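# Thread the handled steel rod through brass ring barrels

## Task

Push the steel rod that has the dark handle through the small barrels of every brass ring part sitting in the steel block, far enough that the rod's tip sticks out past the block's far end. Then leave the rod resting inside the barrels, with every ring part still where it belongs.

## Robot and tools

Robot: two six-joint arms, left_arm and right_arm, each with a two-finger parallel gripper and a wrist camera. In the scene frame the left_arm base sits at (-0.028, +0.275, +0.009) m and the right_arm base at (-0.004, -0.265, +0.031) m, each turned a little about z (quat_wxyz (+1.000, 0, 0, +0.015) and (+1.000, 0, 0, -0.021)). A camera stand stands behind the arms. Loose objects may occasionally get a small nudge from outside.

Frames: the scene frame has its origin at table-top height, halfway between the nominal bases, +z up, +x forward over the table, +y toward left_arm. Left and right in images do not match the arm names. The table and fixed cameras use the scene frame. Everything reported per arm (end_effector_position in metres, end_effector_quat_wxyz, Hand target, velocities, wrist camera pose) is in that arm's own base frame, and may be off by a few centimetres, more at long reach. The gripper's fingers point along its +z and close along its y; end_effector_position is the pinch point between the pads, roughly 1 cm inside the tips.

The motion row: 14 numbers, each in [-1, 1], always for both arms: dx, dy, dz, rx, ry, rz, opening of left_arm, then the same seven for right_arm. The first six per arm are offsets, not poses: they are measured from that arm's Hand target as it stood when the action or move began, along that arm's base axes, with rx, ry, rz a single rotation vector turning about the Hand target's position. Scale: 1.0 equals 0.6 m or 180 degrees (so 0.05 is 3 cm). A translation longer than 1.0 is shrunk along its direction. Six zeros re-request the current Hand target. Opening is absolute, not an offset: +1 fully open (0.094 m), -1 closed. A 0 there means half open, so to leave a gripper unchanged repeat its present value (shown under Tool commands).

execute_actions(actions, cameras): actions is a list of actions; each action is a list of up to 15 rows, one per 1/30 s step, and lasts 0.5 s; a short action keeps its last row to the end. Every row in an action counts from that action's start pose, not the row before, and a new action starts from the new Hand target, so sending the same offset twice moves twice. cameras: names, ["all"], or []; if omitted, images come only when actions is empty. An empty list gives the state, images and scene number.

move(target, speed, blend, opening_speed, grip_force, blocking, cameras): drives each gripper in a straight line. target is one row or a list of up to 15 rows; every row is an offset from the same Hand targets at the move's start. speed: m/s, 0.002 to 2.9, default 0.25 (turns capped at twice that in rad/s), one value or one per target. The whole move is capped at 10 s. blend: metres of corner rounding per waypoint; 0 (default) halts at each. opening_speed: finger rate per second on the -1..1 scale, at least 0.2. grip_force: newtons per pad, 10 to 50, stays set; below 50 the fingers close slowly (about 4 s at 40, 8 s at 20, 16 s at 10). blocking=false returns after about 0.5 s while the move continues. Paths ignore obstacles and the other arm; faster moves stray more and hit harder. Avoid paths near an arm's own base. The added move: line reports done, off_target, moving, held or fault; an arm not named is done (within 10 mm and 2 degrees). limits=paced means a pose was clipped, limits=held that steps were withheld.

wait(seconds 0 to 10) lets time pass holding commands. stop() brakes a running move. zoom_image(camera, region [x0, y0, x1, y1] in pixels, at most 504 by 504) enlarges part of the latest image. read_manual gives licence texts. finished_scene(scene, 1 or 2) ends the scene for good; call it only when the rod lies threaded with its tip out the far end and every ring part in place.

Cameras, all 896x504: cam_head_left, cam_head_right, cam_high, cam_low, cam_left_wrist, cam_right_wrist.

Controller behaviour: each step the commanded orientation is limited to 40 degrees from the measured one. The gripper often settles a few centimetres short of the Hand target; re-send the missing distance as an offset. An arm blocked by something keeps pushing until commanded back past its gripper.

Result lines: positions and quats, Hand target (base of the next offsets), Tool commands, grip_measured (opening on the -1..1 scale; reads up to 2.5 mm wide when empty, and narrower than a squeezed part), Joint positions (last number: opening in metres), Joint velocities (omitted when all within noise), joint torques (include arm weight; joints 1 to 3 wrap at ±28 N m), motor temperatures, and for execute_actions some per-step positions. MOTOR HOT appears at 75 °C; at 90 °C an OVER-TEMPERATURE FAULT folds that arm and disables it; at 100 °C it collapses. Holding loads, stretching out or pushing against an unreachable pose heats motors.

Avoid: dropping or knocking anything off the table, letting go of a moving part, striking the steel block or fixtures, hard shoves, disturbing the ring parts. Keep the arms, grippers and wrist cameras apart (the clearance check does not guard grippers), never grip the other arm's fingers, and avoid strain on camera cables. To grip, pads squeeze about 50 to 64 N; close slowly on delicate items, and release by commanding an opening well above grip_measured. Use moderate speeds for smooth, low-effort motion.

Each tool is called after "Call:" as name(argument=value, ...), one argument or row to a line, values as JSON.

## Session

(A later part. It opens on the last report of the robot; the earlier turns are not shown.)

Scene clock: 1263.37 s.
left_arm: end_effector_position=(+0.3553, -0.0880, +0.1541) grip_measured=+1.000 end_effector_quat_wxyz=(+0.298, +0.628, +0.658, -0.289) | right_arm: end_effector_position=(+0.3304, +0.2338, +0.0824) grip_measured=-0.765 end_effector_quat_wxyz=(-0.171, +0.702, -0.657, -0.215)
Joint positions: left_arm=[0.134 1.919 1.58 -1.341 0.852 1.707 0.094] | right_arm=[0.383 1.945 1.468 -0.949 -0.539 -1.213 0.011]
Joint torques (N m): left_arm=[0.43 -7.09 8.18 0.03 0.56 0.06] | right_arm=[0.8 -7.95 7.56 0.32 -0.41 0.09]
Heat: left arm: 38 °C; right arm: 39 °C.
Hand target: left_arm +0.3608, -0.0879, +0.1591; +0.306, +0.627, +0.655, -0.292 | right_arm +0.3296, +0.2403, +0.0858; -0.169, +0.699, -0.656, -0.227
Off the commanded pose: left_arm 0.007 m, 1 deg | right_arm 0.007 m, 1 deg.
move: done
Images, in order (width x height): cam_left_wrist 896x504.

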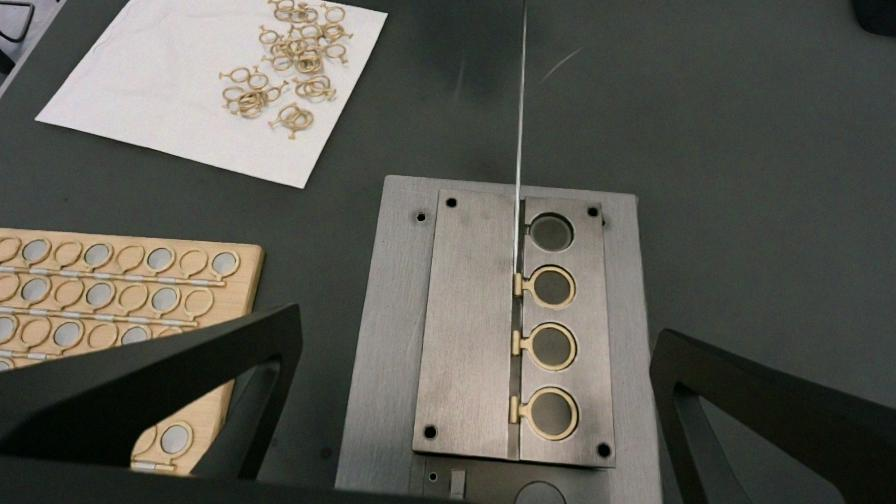

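Call:
move(
  target=[0, 0, 0, 0, 0, 0, 1.0, -0.0025, 0.0, 0.0, -0.0003, 0.0028, 0, -0.95],
  speed=0.03,
  cameras=["cam_left_wrist"],
)

Call:
zoom_image(
  camera="cam_left_wrist",
  region=[480, 190, 560, 290],
)

Scene clock: 1268.30 s.
left_arm: end_effector_position=(+0.3553, -0.0880, +0.1541) grip_measured=+1.000 end_effector_quat_wxyz=(+0.298, +0.628, +0.658, -0.289) | right_arm: end_effector_position=(+0.3301, +0.2338, +0.0824) grip_measured=-0.765 end_effector_quat_wxyz=(-0.170, +0.701, -0.658, -0.216)
Joint positions: left_arm=[0.134 1.919 1.58 -1.341 0.852 1.707 0.094] | right_arm=[0.383 1.945 1.468 -0.951 -0.54 -1.212 0.011]
Joint torques (N m): left_arm=[0.61 -7.04 8.13 0.06 0.55 0.12] | right_arm=[0.85 -7.86 7.73 0.28 -0.43 0.07]
Heat: left arm: 38 °C; right arm: 39 °C.
Hand target: left_arm +0.3608, -0.0879, +0.1591; +0.306, +0.627, +0.655, -0.292 | right_arm +0.3281, +0.2403, +0.0858; -0.166, +0.698, -0.657, -0.230
Off the commanded pose: left_arm 0.007 m, 1 deg | right_arm 0.008 m, 2 deg.
move: done
Images, in order (width x height): cam_left_wrist 896x504.

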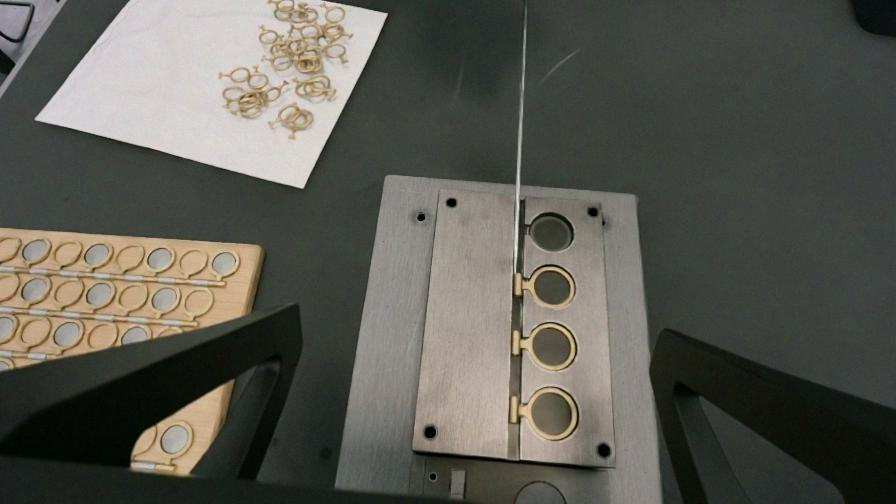

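Scaled by 5.040 from the camera's 896x504 image, which has a finer 1280x720 frame.

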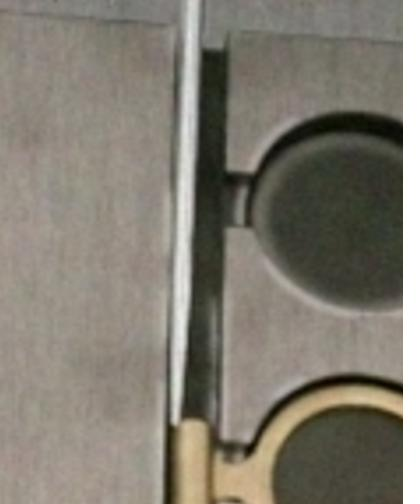

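Call:
move(
  target=[0, 0, 0, 0, 0, 0, 1.0, -0.002, 0.0, 0.0, -0.0002, 0.0022, 0, -0.95],
  speed=0.03,
  cameras=["cam_left_wrist"],
)

Call:
zoom_image(
  camera="cam_left_wrist",
  region=[480, 190, 560, 290],
)

Scene clock: 1272.70 s.
left_arm: end_effector_position=(+0.3553, -0.0880, +0.1541) grip_measured=+1.000 end_effector_quat_wxyz=(+0.298, +0.628, +0.658, -0.289) | right_arm: end_effector_position=(+0.3298, +0.2339, +0.0823) grip_measured=-0.765 end_effector_quat_wxyz=(-0.168, +0.700, -0.659, -0.217)
Joint positions: left_arm=[0.134 1.919 1.58 -1.341 0.852 1.707 0.094] | right_arm=[0.383 1.948 1.472 -0.957 -0.541 -1.21 0.011]
Joint torques (N m): left_arm=[0.57 -6.98 8.32 0.07 0.58 0.09] | right_arm=[0.88 -8.01 7.5 0.25 -0.44 0.09]
Heat: left arm: 38 °C; right arm: 39 °C.
Hand target: left_arm +0.3608, -0.0879, +0.1591; +0.306, +0.627, +0.655, -0.292 | right_arm +0.3269, +0.2402, +0.0858; -0.163, +0.698, -0.658, -0.232
Off the commanded pose: left_arm 0.007 m, 1 deg | right_arm 0.008 m, 2 deg.
move: done
Images, in order (width x height): cam_left_wrist 896x504.

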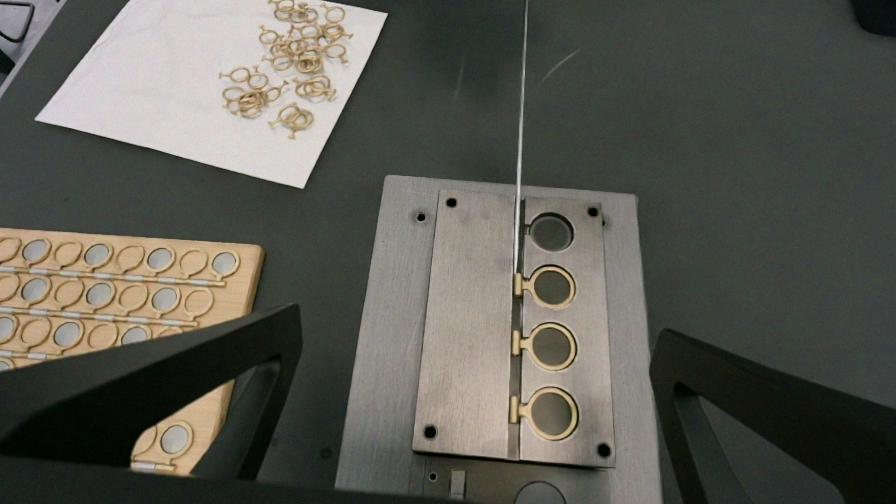

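Scaled by 5.040 from the camera's 896x504 image, which has a finer 1280x720 frame.

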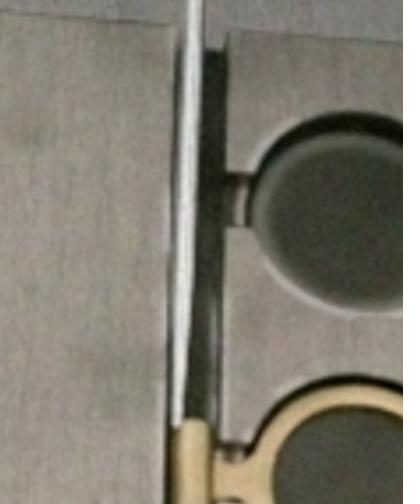

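Call:
move(
  target=[0, 0, 0, 0, 0, 0, 1.0, 0, 0.0, 0.0, 0, 0, 0.0028, -0.95],
  speed=0.03,
  cameras=["cam_left_wrist"],
)

Call:
zoom_image(
  camera="cam_left_wrist",
  region=[480, 190, 560, 290],
)

Scene clock: 1280.03 s.
left_arm: end_effector_position=(+0.3553, -0.0880, +0.1541) grip_measured=+1.000 end_effector_quat_wxyz=(+0.298, +0.628, +0.658, -0.289) | right_arm: end_effector_position=(+0.3298, +0.2342, +0.0823) grip_measured=-0.765 end_effector_quat_wxyz=(-0.166, +0.700, -0.660, -0.219)
Joint positions: left_arm=[0.134 1.919 1.58 -1.341 0.852 1.707 0.094] | right_arm=[0.383 1.953 1.479 -0.964 -0.543 -1.21 0.011]
Joint torques (N m): left_arm=[0.35 -7.1 8.16 0.04 0.56 0.08] | right_arm=[0.84 -8.05 7.49 0.21 -0.41 -0.02]
Heat: left arm: 38 °C; right arm: 39 °C.
Hand target: left_arm +0.3608, -0.0879, +0.1591; +0.306, +0.627, +0.655, -0.292 | right_arm +0.3268, +0.2403, +0.0857; -0.162, +0.700, -0.655, -0.233
Off the commanded pose: left_arm 0.007 m, 1 deg | right_arm 0.008 m, 2 deg.
move: done
Images, in order (width x height): cam_left_wrist 896x504.

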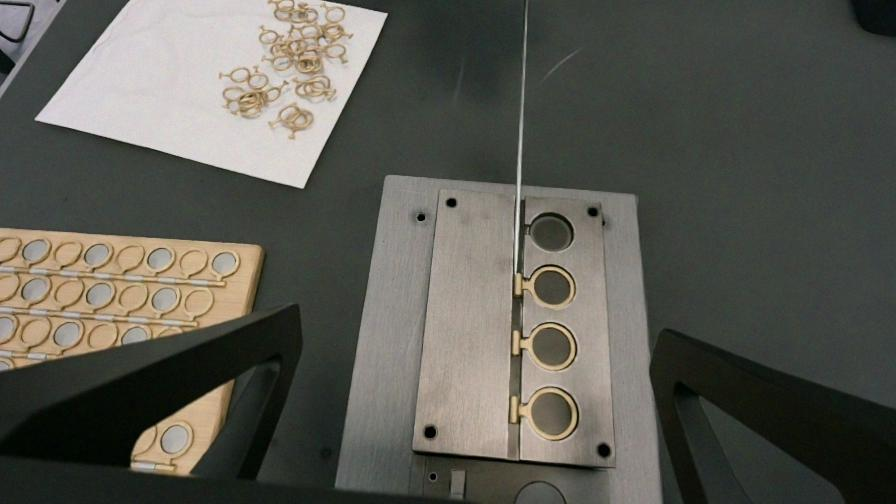

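Scaled by 5.040 from the camera's 896x504 image, which has a finer 1280x720 frame.

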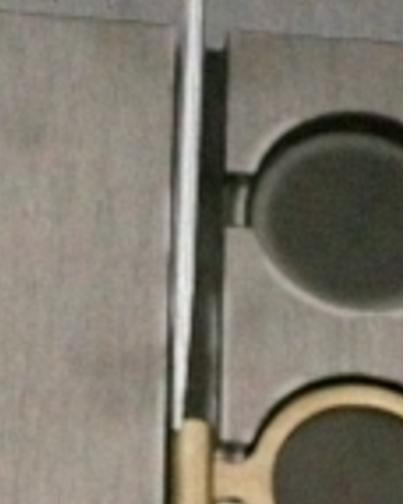

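Call:
move(
  target=[0, 0, 0, 0, 0, 0, 1.0, 0, 0.0, 0.0, 0, 0, 0.0033, -0.95],
  speed=0.03,
  cameras=["cam_left_wrist"],
)

Call:
zoom_image(
  camera="cam_left_wrist",
  region=[480, 190, 560, 290],
)

Scene clock: 1284.80 s.
left_arm: end_effector_position=(+0.3553, -0.0880, +0.1541) grip_measured=+1.000 end_effector_quat_wxyz=(+0.298, +0.628, +0.658, -0.289) | right_arm: end_effector_position=(+0.3299, +0.2344, +0.0823) grip_measured=-0.765 end_effector_quat_wxyz=(-0.164, +0.700, -0.659, -0.221)
Joint positions: left_arm=[0.134 1.919 1.58 -1.341 0.852 1.707 0.094] | right_arm=[0.383 1.959 1.487 -0.973 -0.544 -1.212 0.011]
Joint torques (N m): left_arm=[0.38 -7.27 8.14 0.04 0.55 0.07] | right_arm=[0.8 -8.08 7.42 0.23 -0.43 -0.11]
Heat: left arm: 38 °C; right arm: 39 °C.
Hand target: left_arm +0.3608, -0.0879, +0.1591; +0.306, +0.627, +0.655, -0.292 | right_arm +0.3268, +0.2402, +0.0856; -0.161, +0.704, -0.651, -0.234
Off the commanded pose: left_arm 0.007 m, 1 deg | right_arm 0.007 m, 2 deg.
move: done
Images, in order (width x height): cam_left_wrist 896x504.

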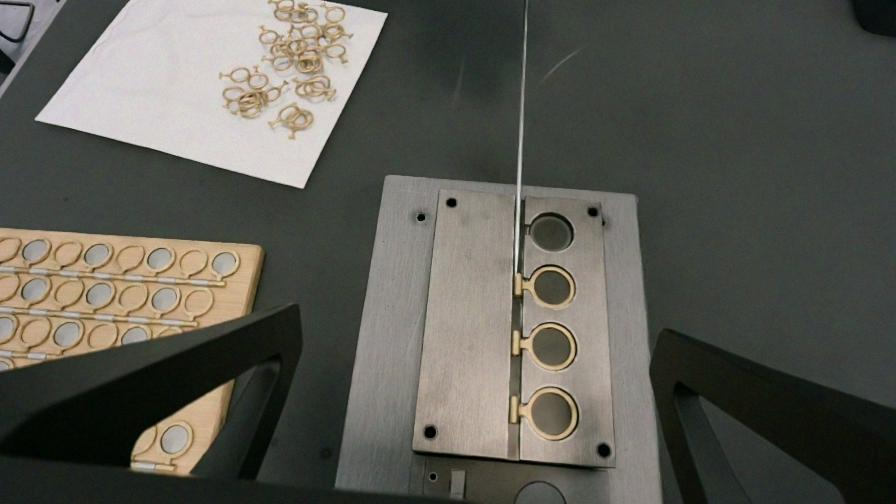

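Scaled by 5.040 from the camera's 896x504 image, which has a finer 1280x720 frame.

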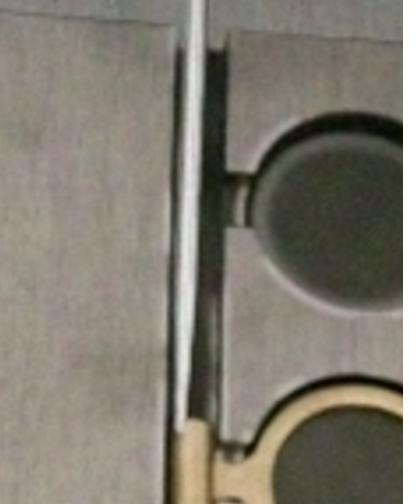

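Call:
move(
  target=[0, 0, 0, 0, 0, 0, 1.0, 0.0077, -0.0143, -0.002, -0.0008, 0.0024, 0, -0.95],
  speed=0.03,
  cameras=["cam_left_wrist"],
)

Call:
zoom_image(
  camera="cam_left_wrist",
  region=[480, 190, 560, 290],
)

Scene clock: 1314.53 s.
left_arm: end_effector_position=(+0.3553, -0.0880, +0.1541) grip_measured=+1.000 end_effector_quat_wxyz=(+0.298, +0.628, +0.658, -0.289) | right_arm: end_effector_position=(+0.3318, +0.2310, +0.0816) grip_measured=-0.765 end_effector_quat_wxyz=(-0.160, +0.703, -0.655, -0.223)
Joint positions: left_arm=[0.134 1.919 1.58 -1.341 0.852 1.707 0.094] | right_arm=[0.371 1.974 1.506 -0.996 -0.548 -1.24 0.011]
Joint torques (N m): left_arm=[0.4 -7.13 8.24 0.06 0.57 0.12] | right_arm=[-0.51 -8.16 7.41 0.14 -0.42 -0.15]
Heat: left arm: 38 °C; right arm: 40 °C.
Hand target: left_arm +0.3608, -0.0879, +0.1591; +0.306, +0.627, +0.655, -0.292 | right_arm +0.3314, +0.2316, +0.0845; -0.158, +0.703, -0.652, -0.235
Off the commanded pose: left_arm 0.007 m, 1 deg | right_arm 0.003 m, 1 deg.
move: done
Images, in order (width x height): cam_left_wrist 896x504.

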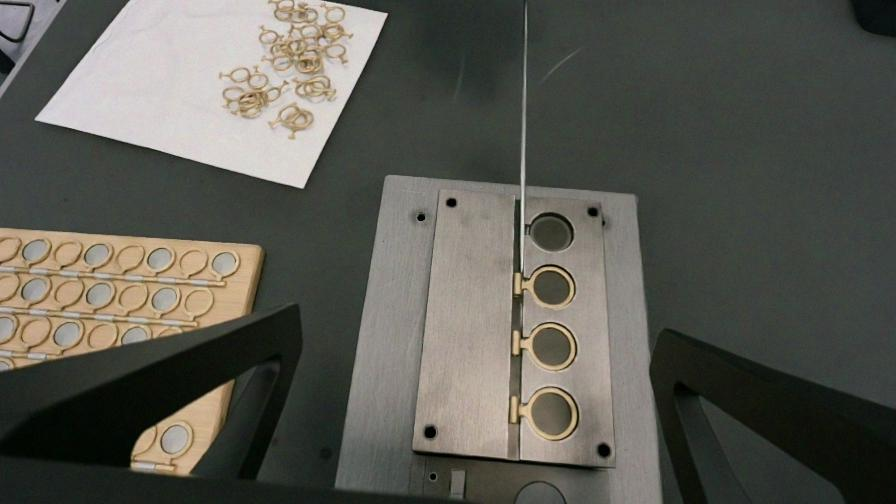

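Scaled by 5.040 from the camera's 896x504 image, which has a finer 1280x720 frame.

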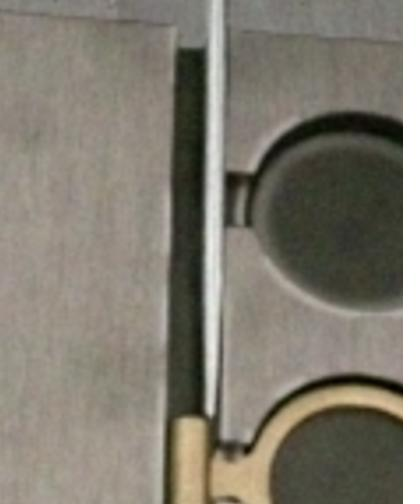

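Call:
move(
  target=[0, 0, 0, 0, 0, 0, 1.0, 0, 0, 0, 0, 0, -0.0065, -0.95],
  speed=0.03,
  cameras=["cam_left_wrist"],
)

Call:
zoom_image(
  camera="cam_left_wrist",
  region=[480, 190, 560, 290],
)

Scene clock: 1350.67 s.
left_arm: end_effector_position=(+0.3553, -0.0880, +0.1541) grip_measured=+1.000 end_effector_quat_wxyz=(+0.298, +0.628, +0.658, -0.289) | right_arm: end_effector_position=(+0.3318, +0.2310, +0.0816) grip_measured=-0.765 end_effector_quat_wxyz=(-0.160, +0.703, -0.656, -0.224)
Joint positions: left_arm=[0.134 1.919 1.58 -1.341 0.852 1.707 0.094] | right_arm=[0.371 1.974 1.506 -0.996 -0.548 -1.24 0.011]
Joint torques (N m): left_arm=[0.27 -7.15 8.13 0.06 0.54 0.11] | right_arm=[-0.43 -8.83 6.17 0.31 -0.4 0.08]
Heat: left arm: 38 °C; right arm: 39 °C.
Hand target: left_arm +0.3608, -0.0879, +0.1591; +0.306, +0.627, +0.655, -0.292 | right_arm +0.3314, +0.2316, +0.0845; -0.160, +0.697, -0.659, -0.234
Off the commanded pose: left_arm 0.007 m, 1 deg | right_arm 0.003 m, 1 deg.
move: done
Images, in order (width x height): cam_left_wrist 896x504.

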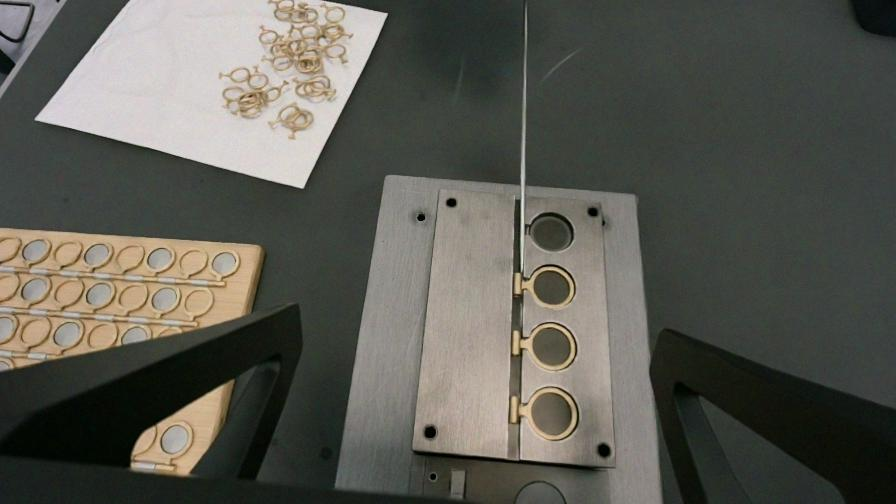

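Scaled by 5.040 from the camera's 896x504 image, which has a finer 1280x720 frame.

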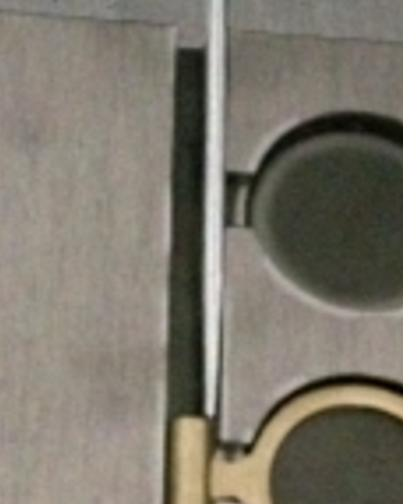

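Call:
move(
  target=[
    [0, 0, 0, 0, 0, 0, 1.0, 0.009, -0.1033, 0.0067, 0, 0, 0, -0.95],
    [0, 0, 0, 0, 0, 0, 1.0, -0.0283, -0.1093, -0.0175, 0.0018, -0.0266, -0.0017, -0.95],
    [0, 0, 0, 0, 0, 0, 1.0, 0.0083, -0.0677, -0.0142, 0.0018, -0.0266, -0.0017, -0.95],
  ],
  speed=[0.08, 0.08, 0.04],
  blend=[0.0, 0.003, 0],
  cameras=["cam_left_wrist"],
)

Call:
zoom_image(
  camera="cam_left_wrist",
  region=[490, 150, 560, 220],
)

Scene clock: 1394.70 s.
left_arm: end_effector_position=(+0.3553, -0.0880, +0.1541) grip_measured=+1.000 end_effector_quat_wxyz=(+0.298, +0.628, +0.658, -0.289) | right_arm: end_effector_position=(+0.3298, +0.1852, +0.0721) grip_measured=-0.765 end_effector_quat_wxyz=(-0.181, +0.704, -0.655, -0.206)
Joint positions: left_arm=[0.134 1.919 1.58 -1.341 0.852 1.707 0.094] | right_arm=[0.258 1.892 1.354 -0.936 -0.547 -1.356 0.011]
Joint torques (N m): left_arm=[0.47 -7.15 8.18 0.06 0.58 0.11] | right_arm=[0.64 -7.56 7.36 0.5 -0.31 0.08]
Heat: left arm: 38 °C; right arm: 39 °C.
Hand target: left_arm +0.3608, -0.0879, +0.1591; +0.306, +0.627, +0.655, -0.292 | right_arm +0.3365, +0.1910, +0.0760; -0.190, +0.703, -0.653, -0.206
Off the commanded pose: left_arm 0.007 m, 1 deg | right_arm 0.010 m, 1 deg.
move: done
Images, in order (width x height): cam_left_wrist 896x504.

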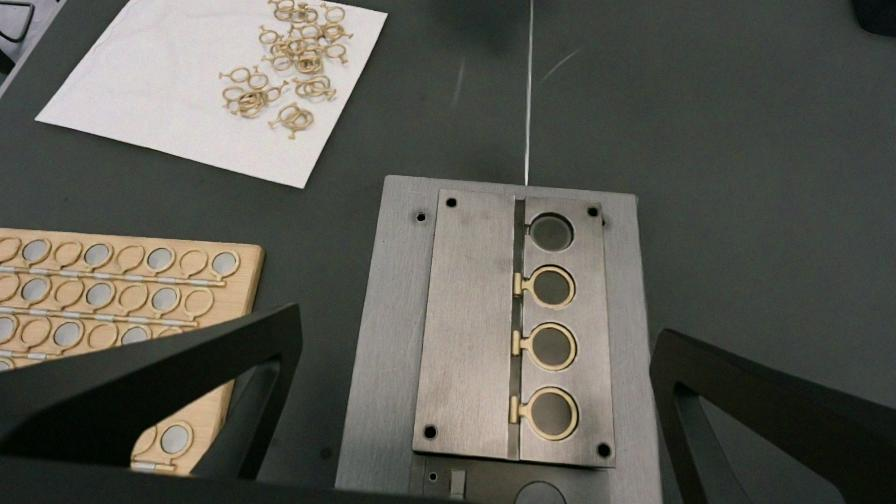

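Scaled by 7.200 from the camera's 896x504 image, which has a finer 1280x720 frame.

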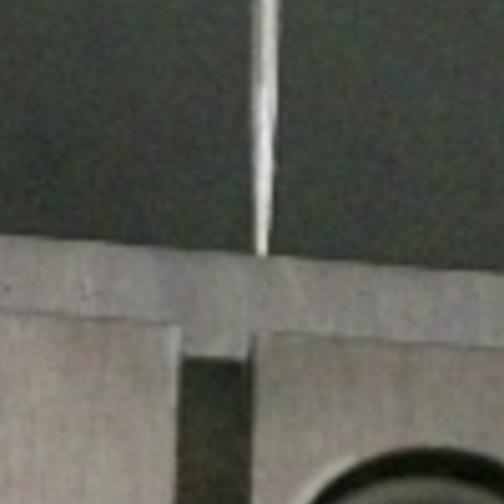

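Call:
move(
  target=[0, 0, 0, 0, 0, 0, 1.0, 0.005, 0, 0.0133, 0, 0, 0, -0.95],
  speed=0.04,
  cameras=["cam_left_wrist"],
)

Call:
zoom_image(
  camera="cam_left_wrist",
  region=[490, 150, 560, 220],
)

Scene clock: 1401.70 s.
left_arm: end_effector_position=(+0.3553, -0.0880, +0.1541) grip_measured=+1.000 end_effector_quat_wxyz=(+0.298, +0.628, +0.658, -0.289) | right_arm: end_effector_position=(+0.3404, +0.1879, +0.0821) grip_measured=-0.765 end_effector_quat_wxyz=(-0.196, +0.707, -0.651, -0.196)
Joint positions: left_arm=[0.134 1.919 1.58 -1.341 0.852 1.707 0.094] | right_arm=[0.258 1.892 1.392 -0.936 -0.546 -1.356 0.011]
Joint torques (N m): left_arm=[0.5 -7.17 8.18 0.02 0.53 0.08] | right_arm=[0.46 -7.46 7.36 0.24 -0.32 0.08]
Heat: left arm: 38 °C; right arm: 39 °C.
Hand target: left_arm +0.3608, -0.0879, +0.1591; +0.306, +0.627, +0.655, -0.292 | right_arm +0.3395, +0.1910, +0.0839; -0.190, +0.703, -0.653, -0.206
Off the commanded pose: left_arm 0.007 m, 1 deg | right_arm 0.004 m, 1 deg.
move: done
Images, in order (width x height): cam_left_wrist 896x504.

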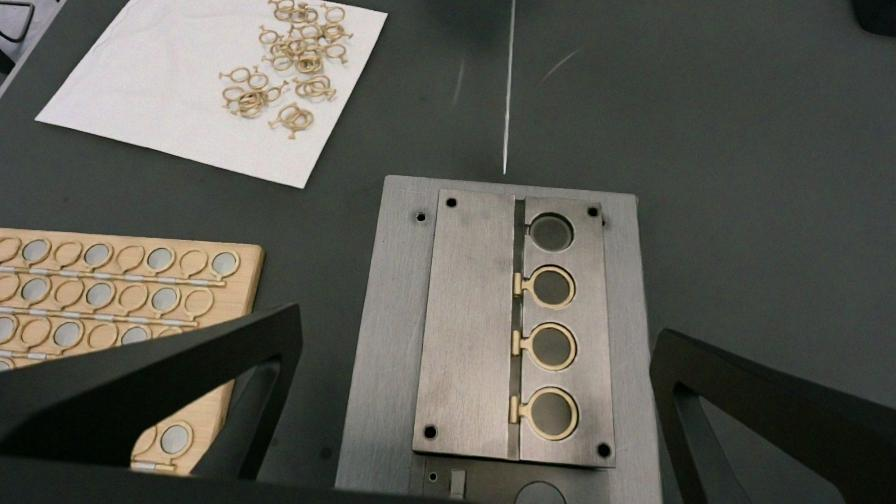

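Scaled by 7.200 from the camera's 896x504 image, which has a finer 1280x720 frame.

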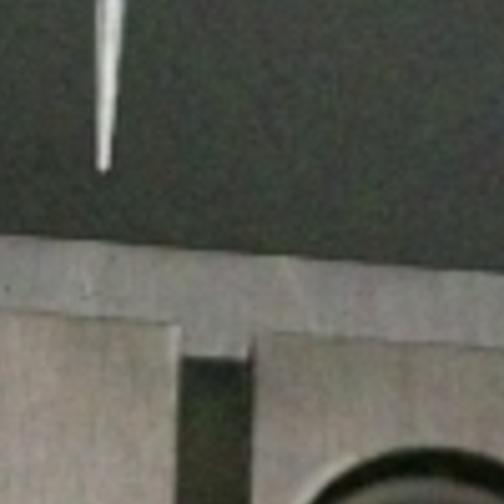

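Call:
move(
  target=[0, 0, 0, 0, 0, 0, 1.0, -0.0112, -0.003, 0, -0.0025, 0.0095, 0, -0.95],
  speed=0.04,
  cameras=["cam_left_wrist"],
)

Call:
zoom_image(
  camera="cam_left_wrist",
  region=[490, 150, 560, 220],
)

Scene clock: 1409.63 s.
left_arm: end_effector_position=(+0.3553, -0.0880, +0.1541) grip_measured=+1.000 end_effector_quat_wxyz=(+0.298, +0.628, +0.658, -0.289) | right_arm: end_effector_position=(+0.3333, +0.1860, +0.0812) grip_measured=-0.765 end_effector_quat_wxyz=(-0.183, +0.704, -0.655, -0.204)
Joint positions: left_arm=[0.134 1.919 1.58 -1.341 0.852 1.707 0.094] | right_arm=[0.258 1.892 1.392 -0.969 -0.546 -1.356 0.011]
Joint torques (N m): left_arm=[0.29 -7.06 8.13 0.05 0.61 0.1] | right_arm=[0.44 -7.49 7.43 0.18 -0.32 0.08]
Heat: left arm: 38 °C; right arm: 39 °C.
Hand target: left_arm +0.3608, -0.0879, +0.1591; +0.306, +0.627, +0.655, -0.292 | right_arm +0.3327, +0.1892, +0.0839; -0.177, +0.701, -0.657, -0.214
Off the commanded pose: left_arm 0.007 m, 1 deg | right_arm 0.004 m, 1 deg.
move: done
Images, in order (width x height): cam_left_wrist 896x504.

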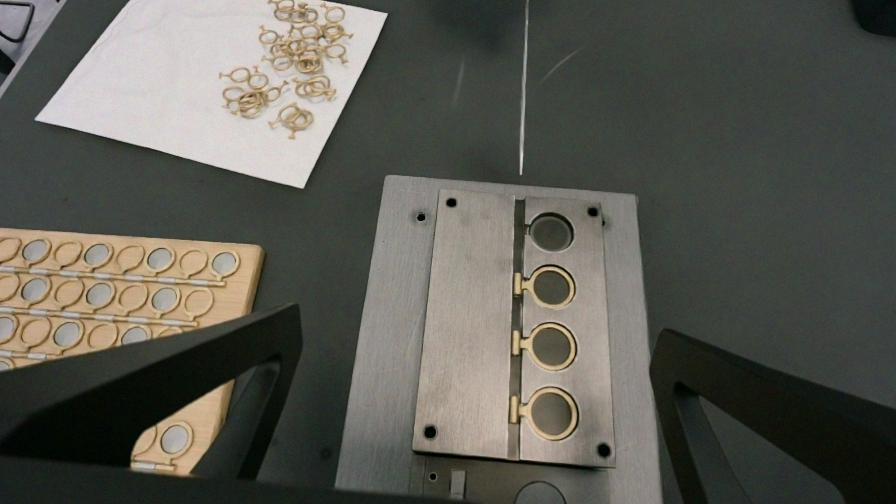

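Scaled by 7.200 from the camera's 896x504 image, which has a finer 1280x720 frame.

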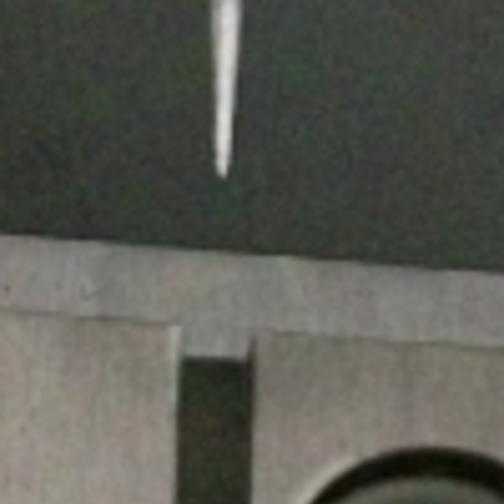

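Call:
move(
  target=[
    [0, 0, 0, 0, 0, 0, 1.0, -0.0073, -0.0019, 0, -0.0016, 0.0062, 0, -0.95],
    [0, 0, 0, 0, 0, 0, 1.0, 0.0146, 0.0038, 0, 0.0032, -0.0124, 0, -0.95],
  ],
  speed=0.04,
  cameras=[],
)

Scene clock: 1425.97 s.
left_arm: end_effector_position=(+0.3553, -0.0880, +0.1541) grip_measured=+1.000 end_effector_quat_wxyz=(+0.298, +0.628, +0.658, -0.289) | right_arm: end_effector_position=(+0.3340, +0.1862, +0.0813) grip_measured=-0.765 end_effector_quat_wxyz=(-0.184, +0.704, -0.655, -0.203)
Joint positions: left_arm=[0.134 1.919 1.58 -1.341 0.852 1.707 0.094] | right_arm=[0.258 1.892 1.392 -0.965 -0.546 -1.356 0.011]
Joint torques (N m): left_arm=[0.35 -7.19 8.34 0.06 0.57 0.15] | right_arm=[0.43 -7.39 7.32 0.56 -0.32 0.06]
Heat: left arm: 38 °C; right arm: 40 °C.
Hand target: left_arm +0.3608, -0.0879, +0.1591; +0.306, +0.627, +0.655, -0.292 | right_arm +0.3415, +0.1914, +0.0839; -0.194, +0.704, -0.652, -0.204
Off the commanded pose: left_arm 0.007 m, 1 deg | right_arm 0.010 m, 1 deg.
move: done
No camera images: "cameras" was empty.

Call:
move(
  target=[0, 0, 0, 0, 0, 0, 1.0, -0.0053, 0.0581, 0, 0, 0, 0, -0.95],
  speed=0.04,
  cameras=["cam_left_wrist"],
)

Call:
zoom_image(
  camera="cam_left_wrist",
  region=[480, 190, 560, 290],
)

Scene clock: 1435.03 s.
left_arm: end_effector_position=(+0.3553, -0.0880, +0.1541) grip_measured=+1.000 end_effector_quat_wxyz=(+0.298, +0.628, +0.658, -0.289) | right_arm: end_effector_position=(+0.3312, +0.2198, +0.0804) grip_measured=-0.765 end_effector_quat_wxyz=(-0.183, +0.705, -0.654, -0.203)
Joint positions: left_arm=[0.134 1.919 1.58 -1.341 0.852 1.707 0.094] | right_arm=[0.351 1.907 1.408 -0.912 -0.533 -1.251 0.011]
Joint torques (N m): left_arm=[0.39 -7.05 8.21 0.01 0.56 0.15] | right_arm=[0.59 -7.72 7.47 0.66 -0.3 0.11]
Heat: left arm: 38 °C; right arm: 40 °C.
Hand target: left_arm +0.3608, -0.0879, +0.1591; +0.306, +0.627, +0.655, -0.292 | right_arm +0.3383, +0.2264, +0.0841; -0.194, +0.704, -0.652, -0.203
Off the commanded pose: left_arm 0.007 m, 1 deg | right_arm 0.010 m, 1 deg.
move: done
Images, in order (width x height): cam_left_wrist 896x504.

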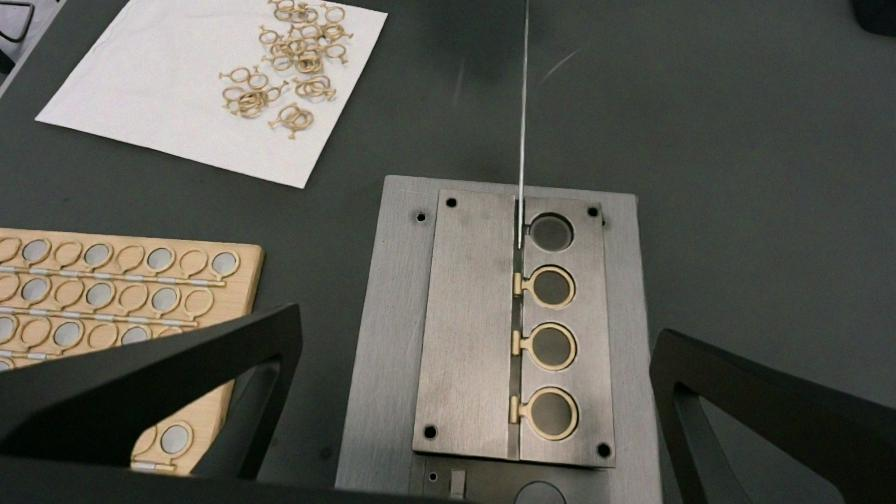

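Scaled by 5.040 from the camera's 896x504 image, which has a finer 1280x720 frame.

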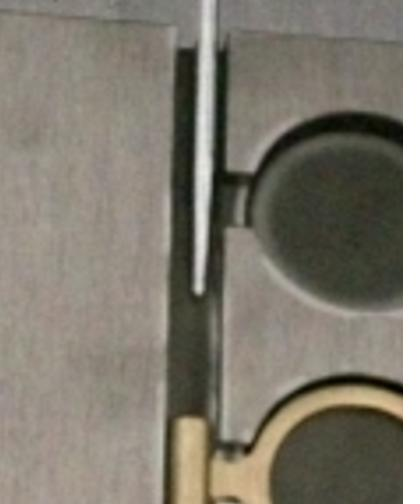

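Call:
move(
  target=[0, 0, 0, 0, 0, 0, 1.0, -0.0002, 0.0154, 0.0013, 0.0003, -0.0008, 0, -0.95],
  speed=0.04,
  cameras=["cam_left_wrist"],
)

Call:
zoom_image(
  camera="cam_left_wrist",
  region=[480, 190, 560, 290],
)

Scene clock: 1445.40 s.
left_arm: end_effector_position=(+0.3553, -0.0880, +0.1541) grip_measured=+1.000 end_effector_quat_wxyz=(+0.298, +0.628, +0.658, -0.289) | right_arm: end_effector_position=(+0.3310, +0.2288, +0.0811) grip_measured=-0.765 end_effector_quat_wxyz=(-0.184, +0.705, -0.654, -0.203)
Joint positions: left_arm=[0.134 1.919 1.58 -1.341 0.852 1.707 0.094] | right_arm=[0.374 1.913 1.417 -0.901 -0.53 -1.224 0.011]
Joint torques (N m): left_arm=[0.46 -7.12 8.28 0.06 0.5 0.14] | right_arm=[0.62 -7.79 7.53 0.69 -0.29 0.1]
Heat: left arm: 38 °C; right arm: 40 °C.
Hand target: left_arm +0.3608, -0.0879, +0.1591; +0.306, +0.627, +0.655, -0.292 | right_arm +0.3382, +0.2357, +0.0848; -0.195, +0.704, -0.652, -0.203
Off the commanded pose: left_arm 0.007 m, 1 deg | right_arm 0.011 m, 1 deg.
move: off_target (right_arm)
Images, in order (width x height): cam_left_wrist 896x504.

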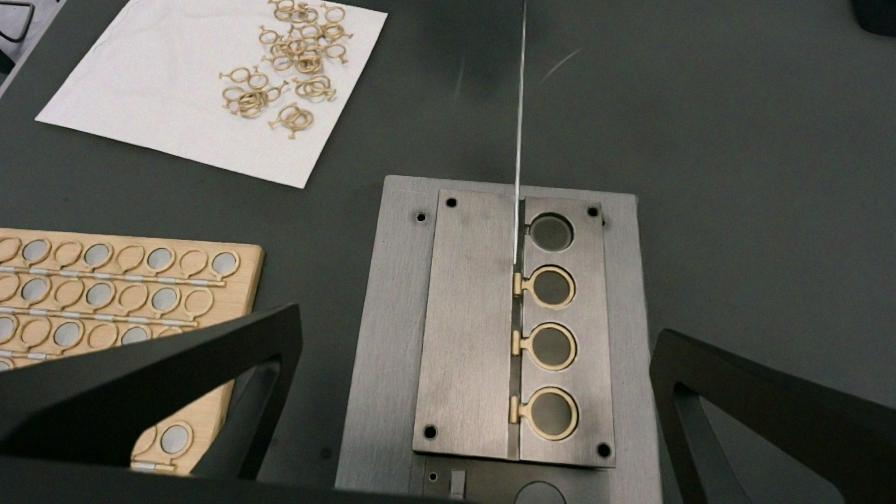

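Scaled by 5.040 from the camera's 896x504 image, which has a finer 1280x720 frame.

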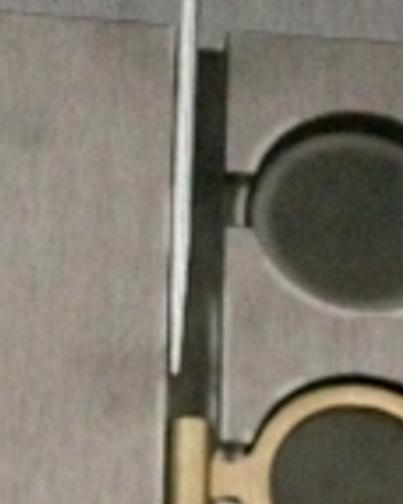

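Call:
move(
  target=[0, 0, 0, 0, 0, 0, 1.0, -0.0025, 0.0037, 0.0, 0, 0, 0, -0.95],
  speed=0.04,
  cameras=["cam_left_wrist"],
)

Call:
zoom_image(
  camera="cam_left_wrist",
  region=[480, 190, 560, 290],
)

Scene clock: 1450.40 s.
left_arm: end_effector_position=(+0.3553, -0.0880, +0.1541) grip_measured=+1.000 end_effector_quat_wxyz=(+0.298, +0.628, +0.658, -0.289) | right_arm: end_effector_position=(+0.3307, +0.2308, +0.0811) grip_measured=-0.765 end_effector_quat_wxyz=(-0.184, +0.705, -0.655, -0.202)
Joint positions: left_arm=[0.134 1.919 1.58 -1.341 0.852 1.707 0.094] | right_arm=[0.379 1.913 1.417 -0.896 -0.528 -1.216 0.011]
Joint torques (N m): left_arm=[0.39 -7.12 8.27 0.05 0.55 0.08] | right_arm=[0.73 -7.99 7.19 0.71 -0.3 0.11]
Heat: left arm: 38 °C; right arm: 40 °C.
Hand target: left_arm +0.3608, -0.0879, +0.1591; +0.306, +0.627, +0.655, -0.292 | right_arm +0.3367, +0.2378, +0.0848; -0.195, +0.704, -0.652, -0.203
Off the commanded pose: left_arm 0.007 m, 1 deg | right_arm 0.010 m, 1 deg.
move: done
Images, in order (width x height): cam_left_wrist 896x504.

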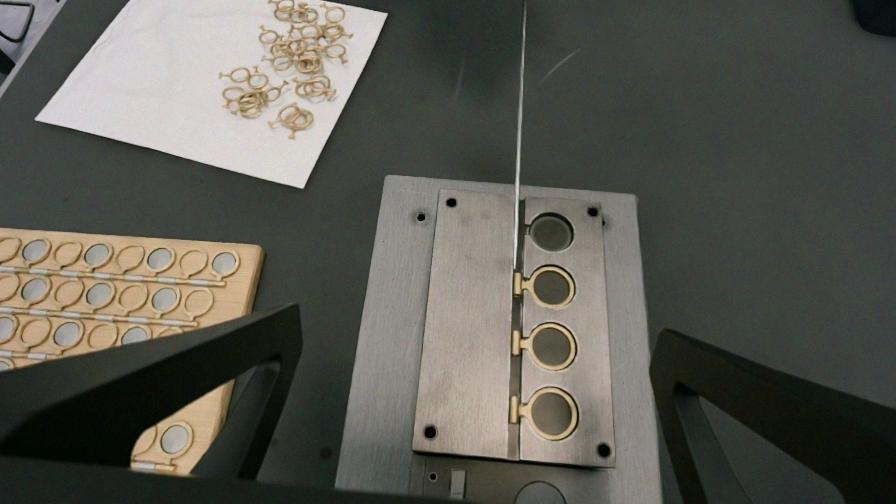

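Scaled by 5.040 from the camera's 896x504 image, which has a finer 1280x720 frame.

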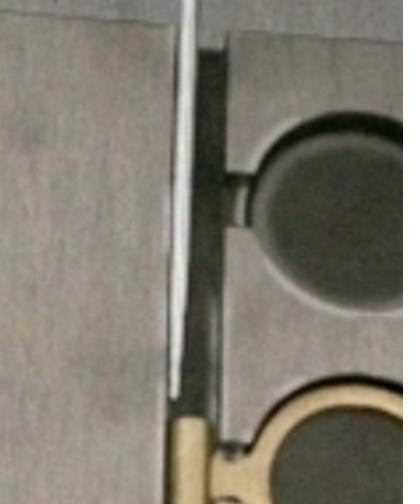

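Call:
move(
  target=[0, 0, 0, 0, 0, 0, 1.0, -0.0016, 0.0023, 0.0, 0, 0, 0.0013, -0.95],
  speed=0.04,
  cameras=["cam_left_wrist"],
)

Call:
zoom_image(
  camera="cam_left_wrist",
  region=[480, 190, 560, 290],
)

Scene clock: 1466.50 s.
left_arm: end_effector_position=(+0.3553, -0.0880, +0.1541) grip_measured=+1.000 end_effector_quat_wxyz=(+0.298, +0.628, +0.658, -0.289) | right_arm: end_effector_position=(+0.3301, +0.2322, +0.0811) grip_measured=-0.765 end_effector_quat_wxyz=(-0.184, +0.706, -0.653, -0.202)
Joint positions: left_arm=[0.134 1.919 1.58 -1.341 0.852 1.707 0.094] | right_arm=[0.384 1.913 1.417 -0.895 -0.527 -1.215 0.011]
Joint torques (N m): left_arm=[0.51 -7.28 8.31 0.08 0.6 0.11] | right_arm=[0.73 -7.98 7.19 0.66 -0.31 0.09]
Heat: left arm: 38 °C; right arm: 39 °C.
Hand target: left_arm +0.3608, -0.0879, +0.1591; +0.306, +0.627, +0.655, -0.292 | right_arm +0.3358, +0.2393, +0.0848; -0.195, +0.706, -0.650, -0.203
Off the commanded pose: left_arm 0.007 m, 1 deg | right_arm 0.010 m, 1 deg.
move: done
Images, in order (width x height): cam_left_wrist 896x504.

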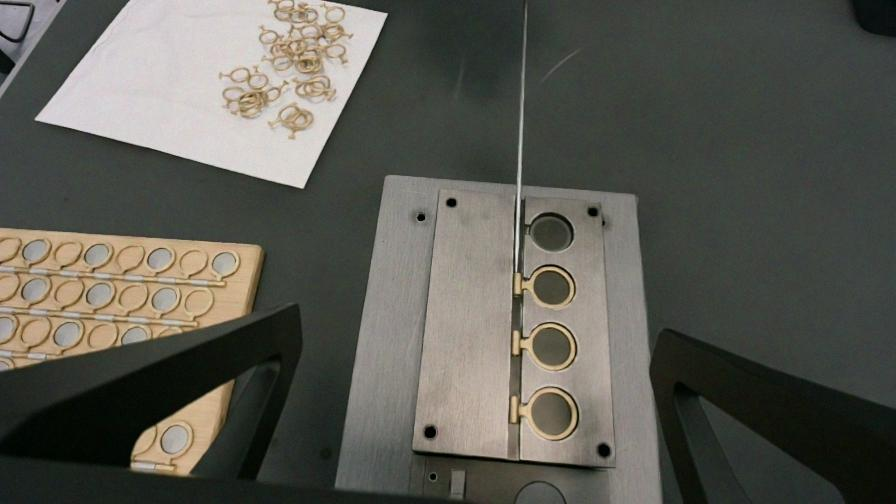

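Scaled by 5.040 from the camera's 896x504 image, which has a finer 1280x720 frame.

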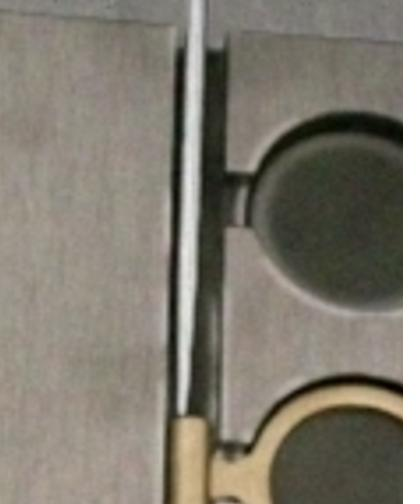

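Call:
move(
  target=[0, 0, 0, 0, 0, 0, 1.0, -0.0008, 0.0011, 0.0, 0, 0, 0.0007, -0.95],
  speed=0.04,
  cameras=["cam_left_wrist"],
)

Call:
zoom_image(
  camera="cam_left_wrist",
  region=[480, 190, 560, 290],
)

Scene clock: 1473.03 s.
left_arm: end_effector_position=(+0.3553, -0.0880, +0.1541) grip_measured=+1.000 end_effector_quat_wxyz=(+0.298, +0.628, +0.658, -0.289) | right_arm: end_effector_position=(+0.3301, +0.2322, +0.0811) grip_measured=-0.765 end_effector_quat_wxyz=(-0.184, +0.706, -0.654, -0.202)
Joint positions: left_arm=[0.134 1.919 1.58 -1.341 0.852 1.707 0.094] | right_arm=[0.384 1.913 1.417 -0.895 -0.527 -1.215 0.011]
Joint torques (N m): left_arm=[0.47 -7.02 8.32 0.03 0.58 0.1] | right_arm=[0.91 -7.98 7.2 0.69 -0.3 0.09]
Heat: left arm: 38 °C; right arm: 39 °C.
Hand target: left_arm +0.3608, -0.0879, +0.1591; +0.306, +0.627, +0.655, -0.292 | right_arm +0.3353, +0.2399, +0.0848; -0.194, +0.706, -0.650, -0.203
Off the commanded pose: left_arm 0.007 m, 1 deg | right_arm 0.010 m, 1 deg.
move: done
Images, in order (width x height): cam_left_wrist 896x504.

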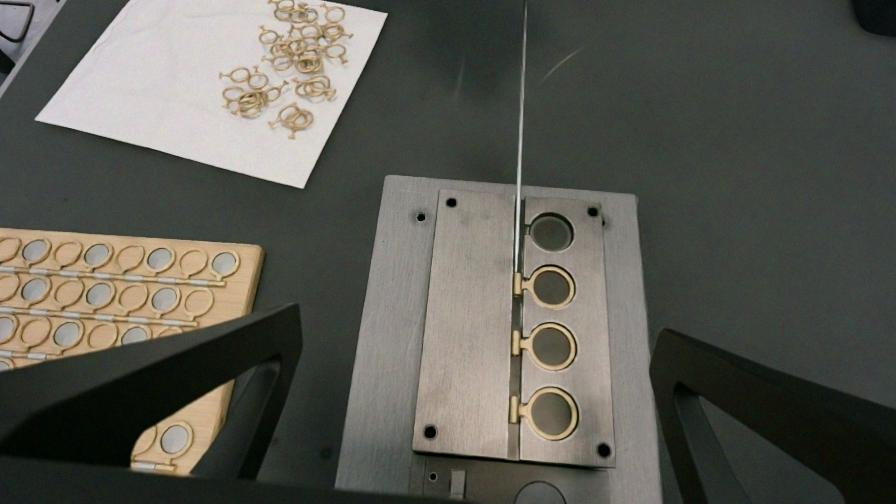

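Scaled by 5.040 from the camera's 896x504 image, which has a finer 1280x720 frame.

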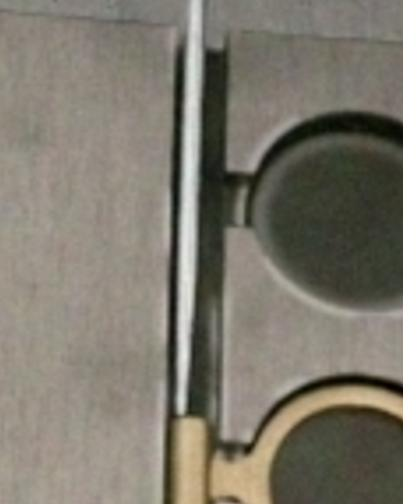

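Call:
move(
  target=[0, 0, 0, 0, 0, 0, 1.0, -0.0008, 0.0012, 0.0, 0, 0, 0.0007, -0.95],
  speed=0.04,
  cameras=["cam_left_wrist"],
)

Call:
zoom_image(
  camera="cam_left_wrist",
  region=[480, 190, 560, 290],
)

Scene clock: 1477.77 s.
left_arm: end_effector_position=(+0.3553, -0.0880, +0.1541) grip_measured=+1.000 end_effector_quat_wxyz=(+0.298, +0.628, +0.658, -0.289) | right_arm: end_effector_position=(+0.3292, +0.2334, +0.0811) grip_measured=-0.765 end_effector_quat_wxyz=(-0.184, +0.707, -0.652, -0.203)
Joint positions: left_arm=[0.134 1.919 1.58 -1.341 0.852 1.707 0.094] | right_arm=[0.388 1.913 1.417 -0.895 -0.527 -1.215 0.011]
Joint torques (N m): left_arm=[0.18 -7.08 8.12 0.04 0.59 0.13] | right_arm=[0.75 -7.98 7.21 0.69 -0.31 0.09]
Heat: left arm: 38 °C; right arm: 39 °C.
Hand target: left_arm +0.3608, -0.0879, +0.1591; +0.306, +0.627, +0.655, -0.292 | right_arm +0.3348, +0.2406, +0.0848; -0.194, +0.707, -0.649, -0.204
Off the commanded pose: left_arm 0.007 m, 1 deg | right_arm 0.010 m, 1 deg.
move: done
Images, in order (width x height): cam_left_wrist 896x504.

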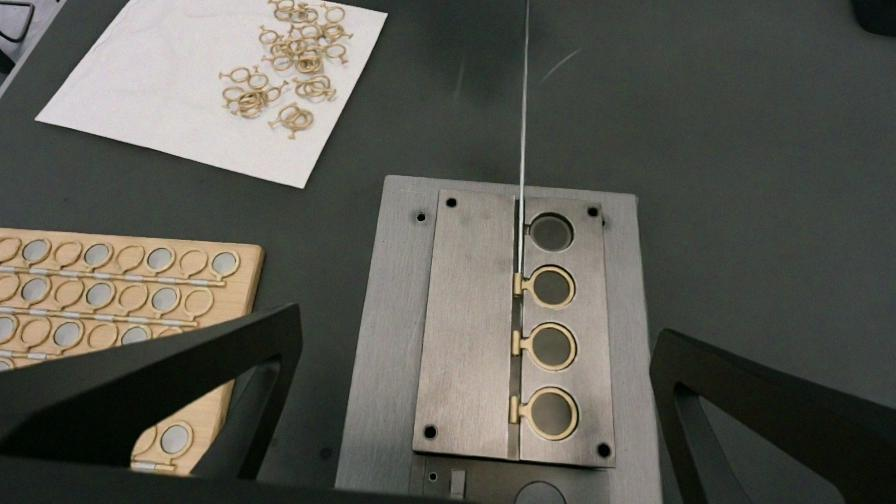

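Scaled by 5.040 from the camera's 896x504 image, which has a finer 1280x720 frame.

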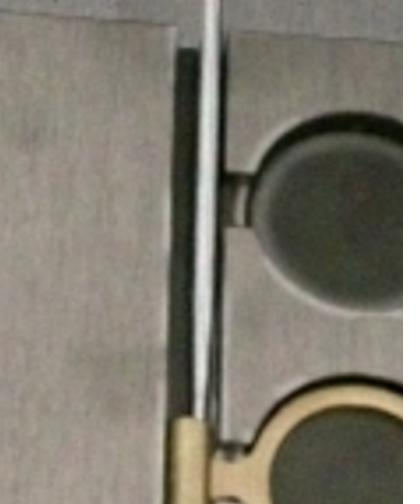

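Call:
move(
  target=[0, 0, 0, 0, 0, 0, 1.0, 0.002, 0.0, 0.0, 0, 0, 0, -0.95],
  speed=0.04,
  cameras=["cam_left_wrist"],
)

Call:
zoom_image(
  camera="cam_left_wrist",
  region=[480, 190, 560, 290],
)

Scene clock: 1483.83 s.
left_arm: end_effector_position=(+0.3553, -0.0880, +0.1541) grip_measured=+1.000 end_effector_quat_wxyz=(+0.298, +0.628, +0.658, -0.289) | right_arm: end_effector_position=(+0.3292, +0.2334, +0.0811) grip_measured=-0.765 end_effector_quat_wxyz=(-0.184, +0.707, -0.652, -0.203)
Joint positions: left_arm=[0.134 1.919 1.58 -1.341 0.852 1.707 0.094] | right_arm=[0.388 1.913 1.417 -0.895 -0.527 -1.215 0.011]
Joint torques (N m): left_arm=[0.47 -7.04 8.29 0.1 0.56 0.11] | right_arm=[0.62 -7.71 7.69 0.67 -0.31 0.07]
Heat: left arm: 38 °C; right arm: 39 °C.
Hand target: left_arm +0.3608, -0.0879, +0.1591; +0.306, +0.627, +0.655, -0.292 | right_arm +0.3360, +0.2406, +0.0848; -0.194, +0.707, -0.649, -0.204
Off the commanded pose: left_arm 0.007 m, 1 deg | right_arm 0.011 m, 1 deg.
move: off_target (right_arm)
Images, in order (width x height): cam_left_wrist 896x504.

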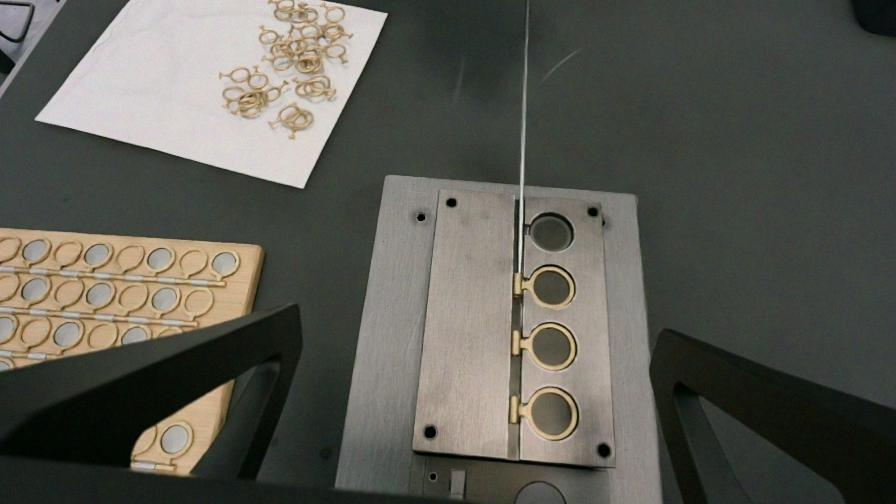

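Scaled by 5.040 from the camera's 896x504 image, which has a finer 1280x720 frame.

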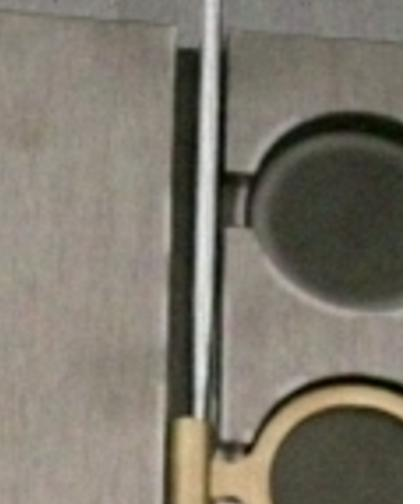

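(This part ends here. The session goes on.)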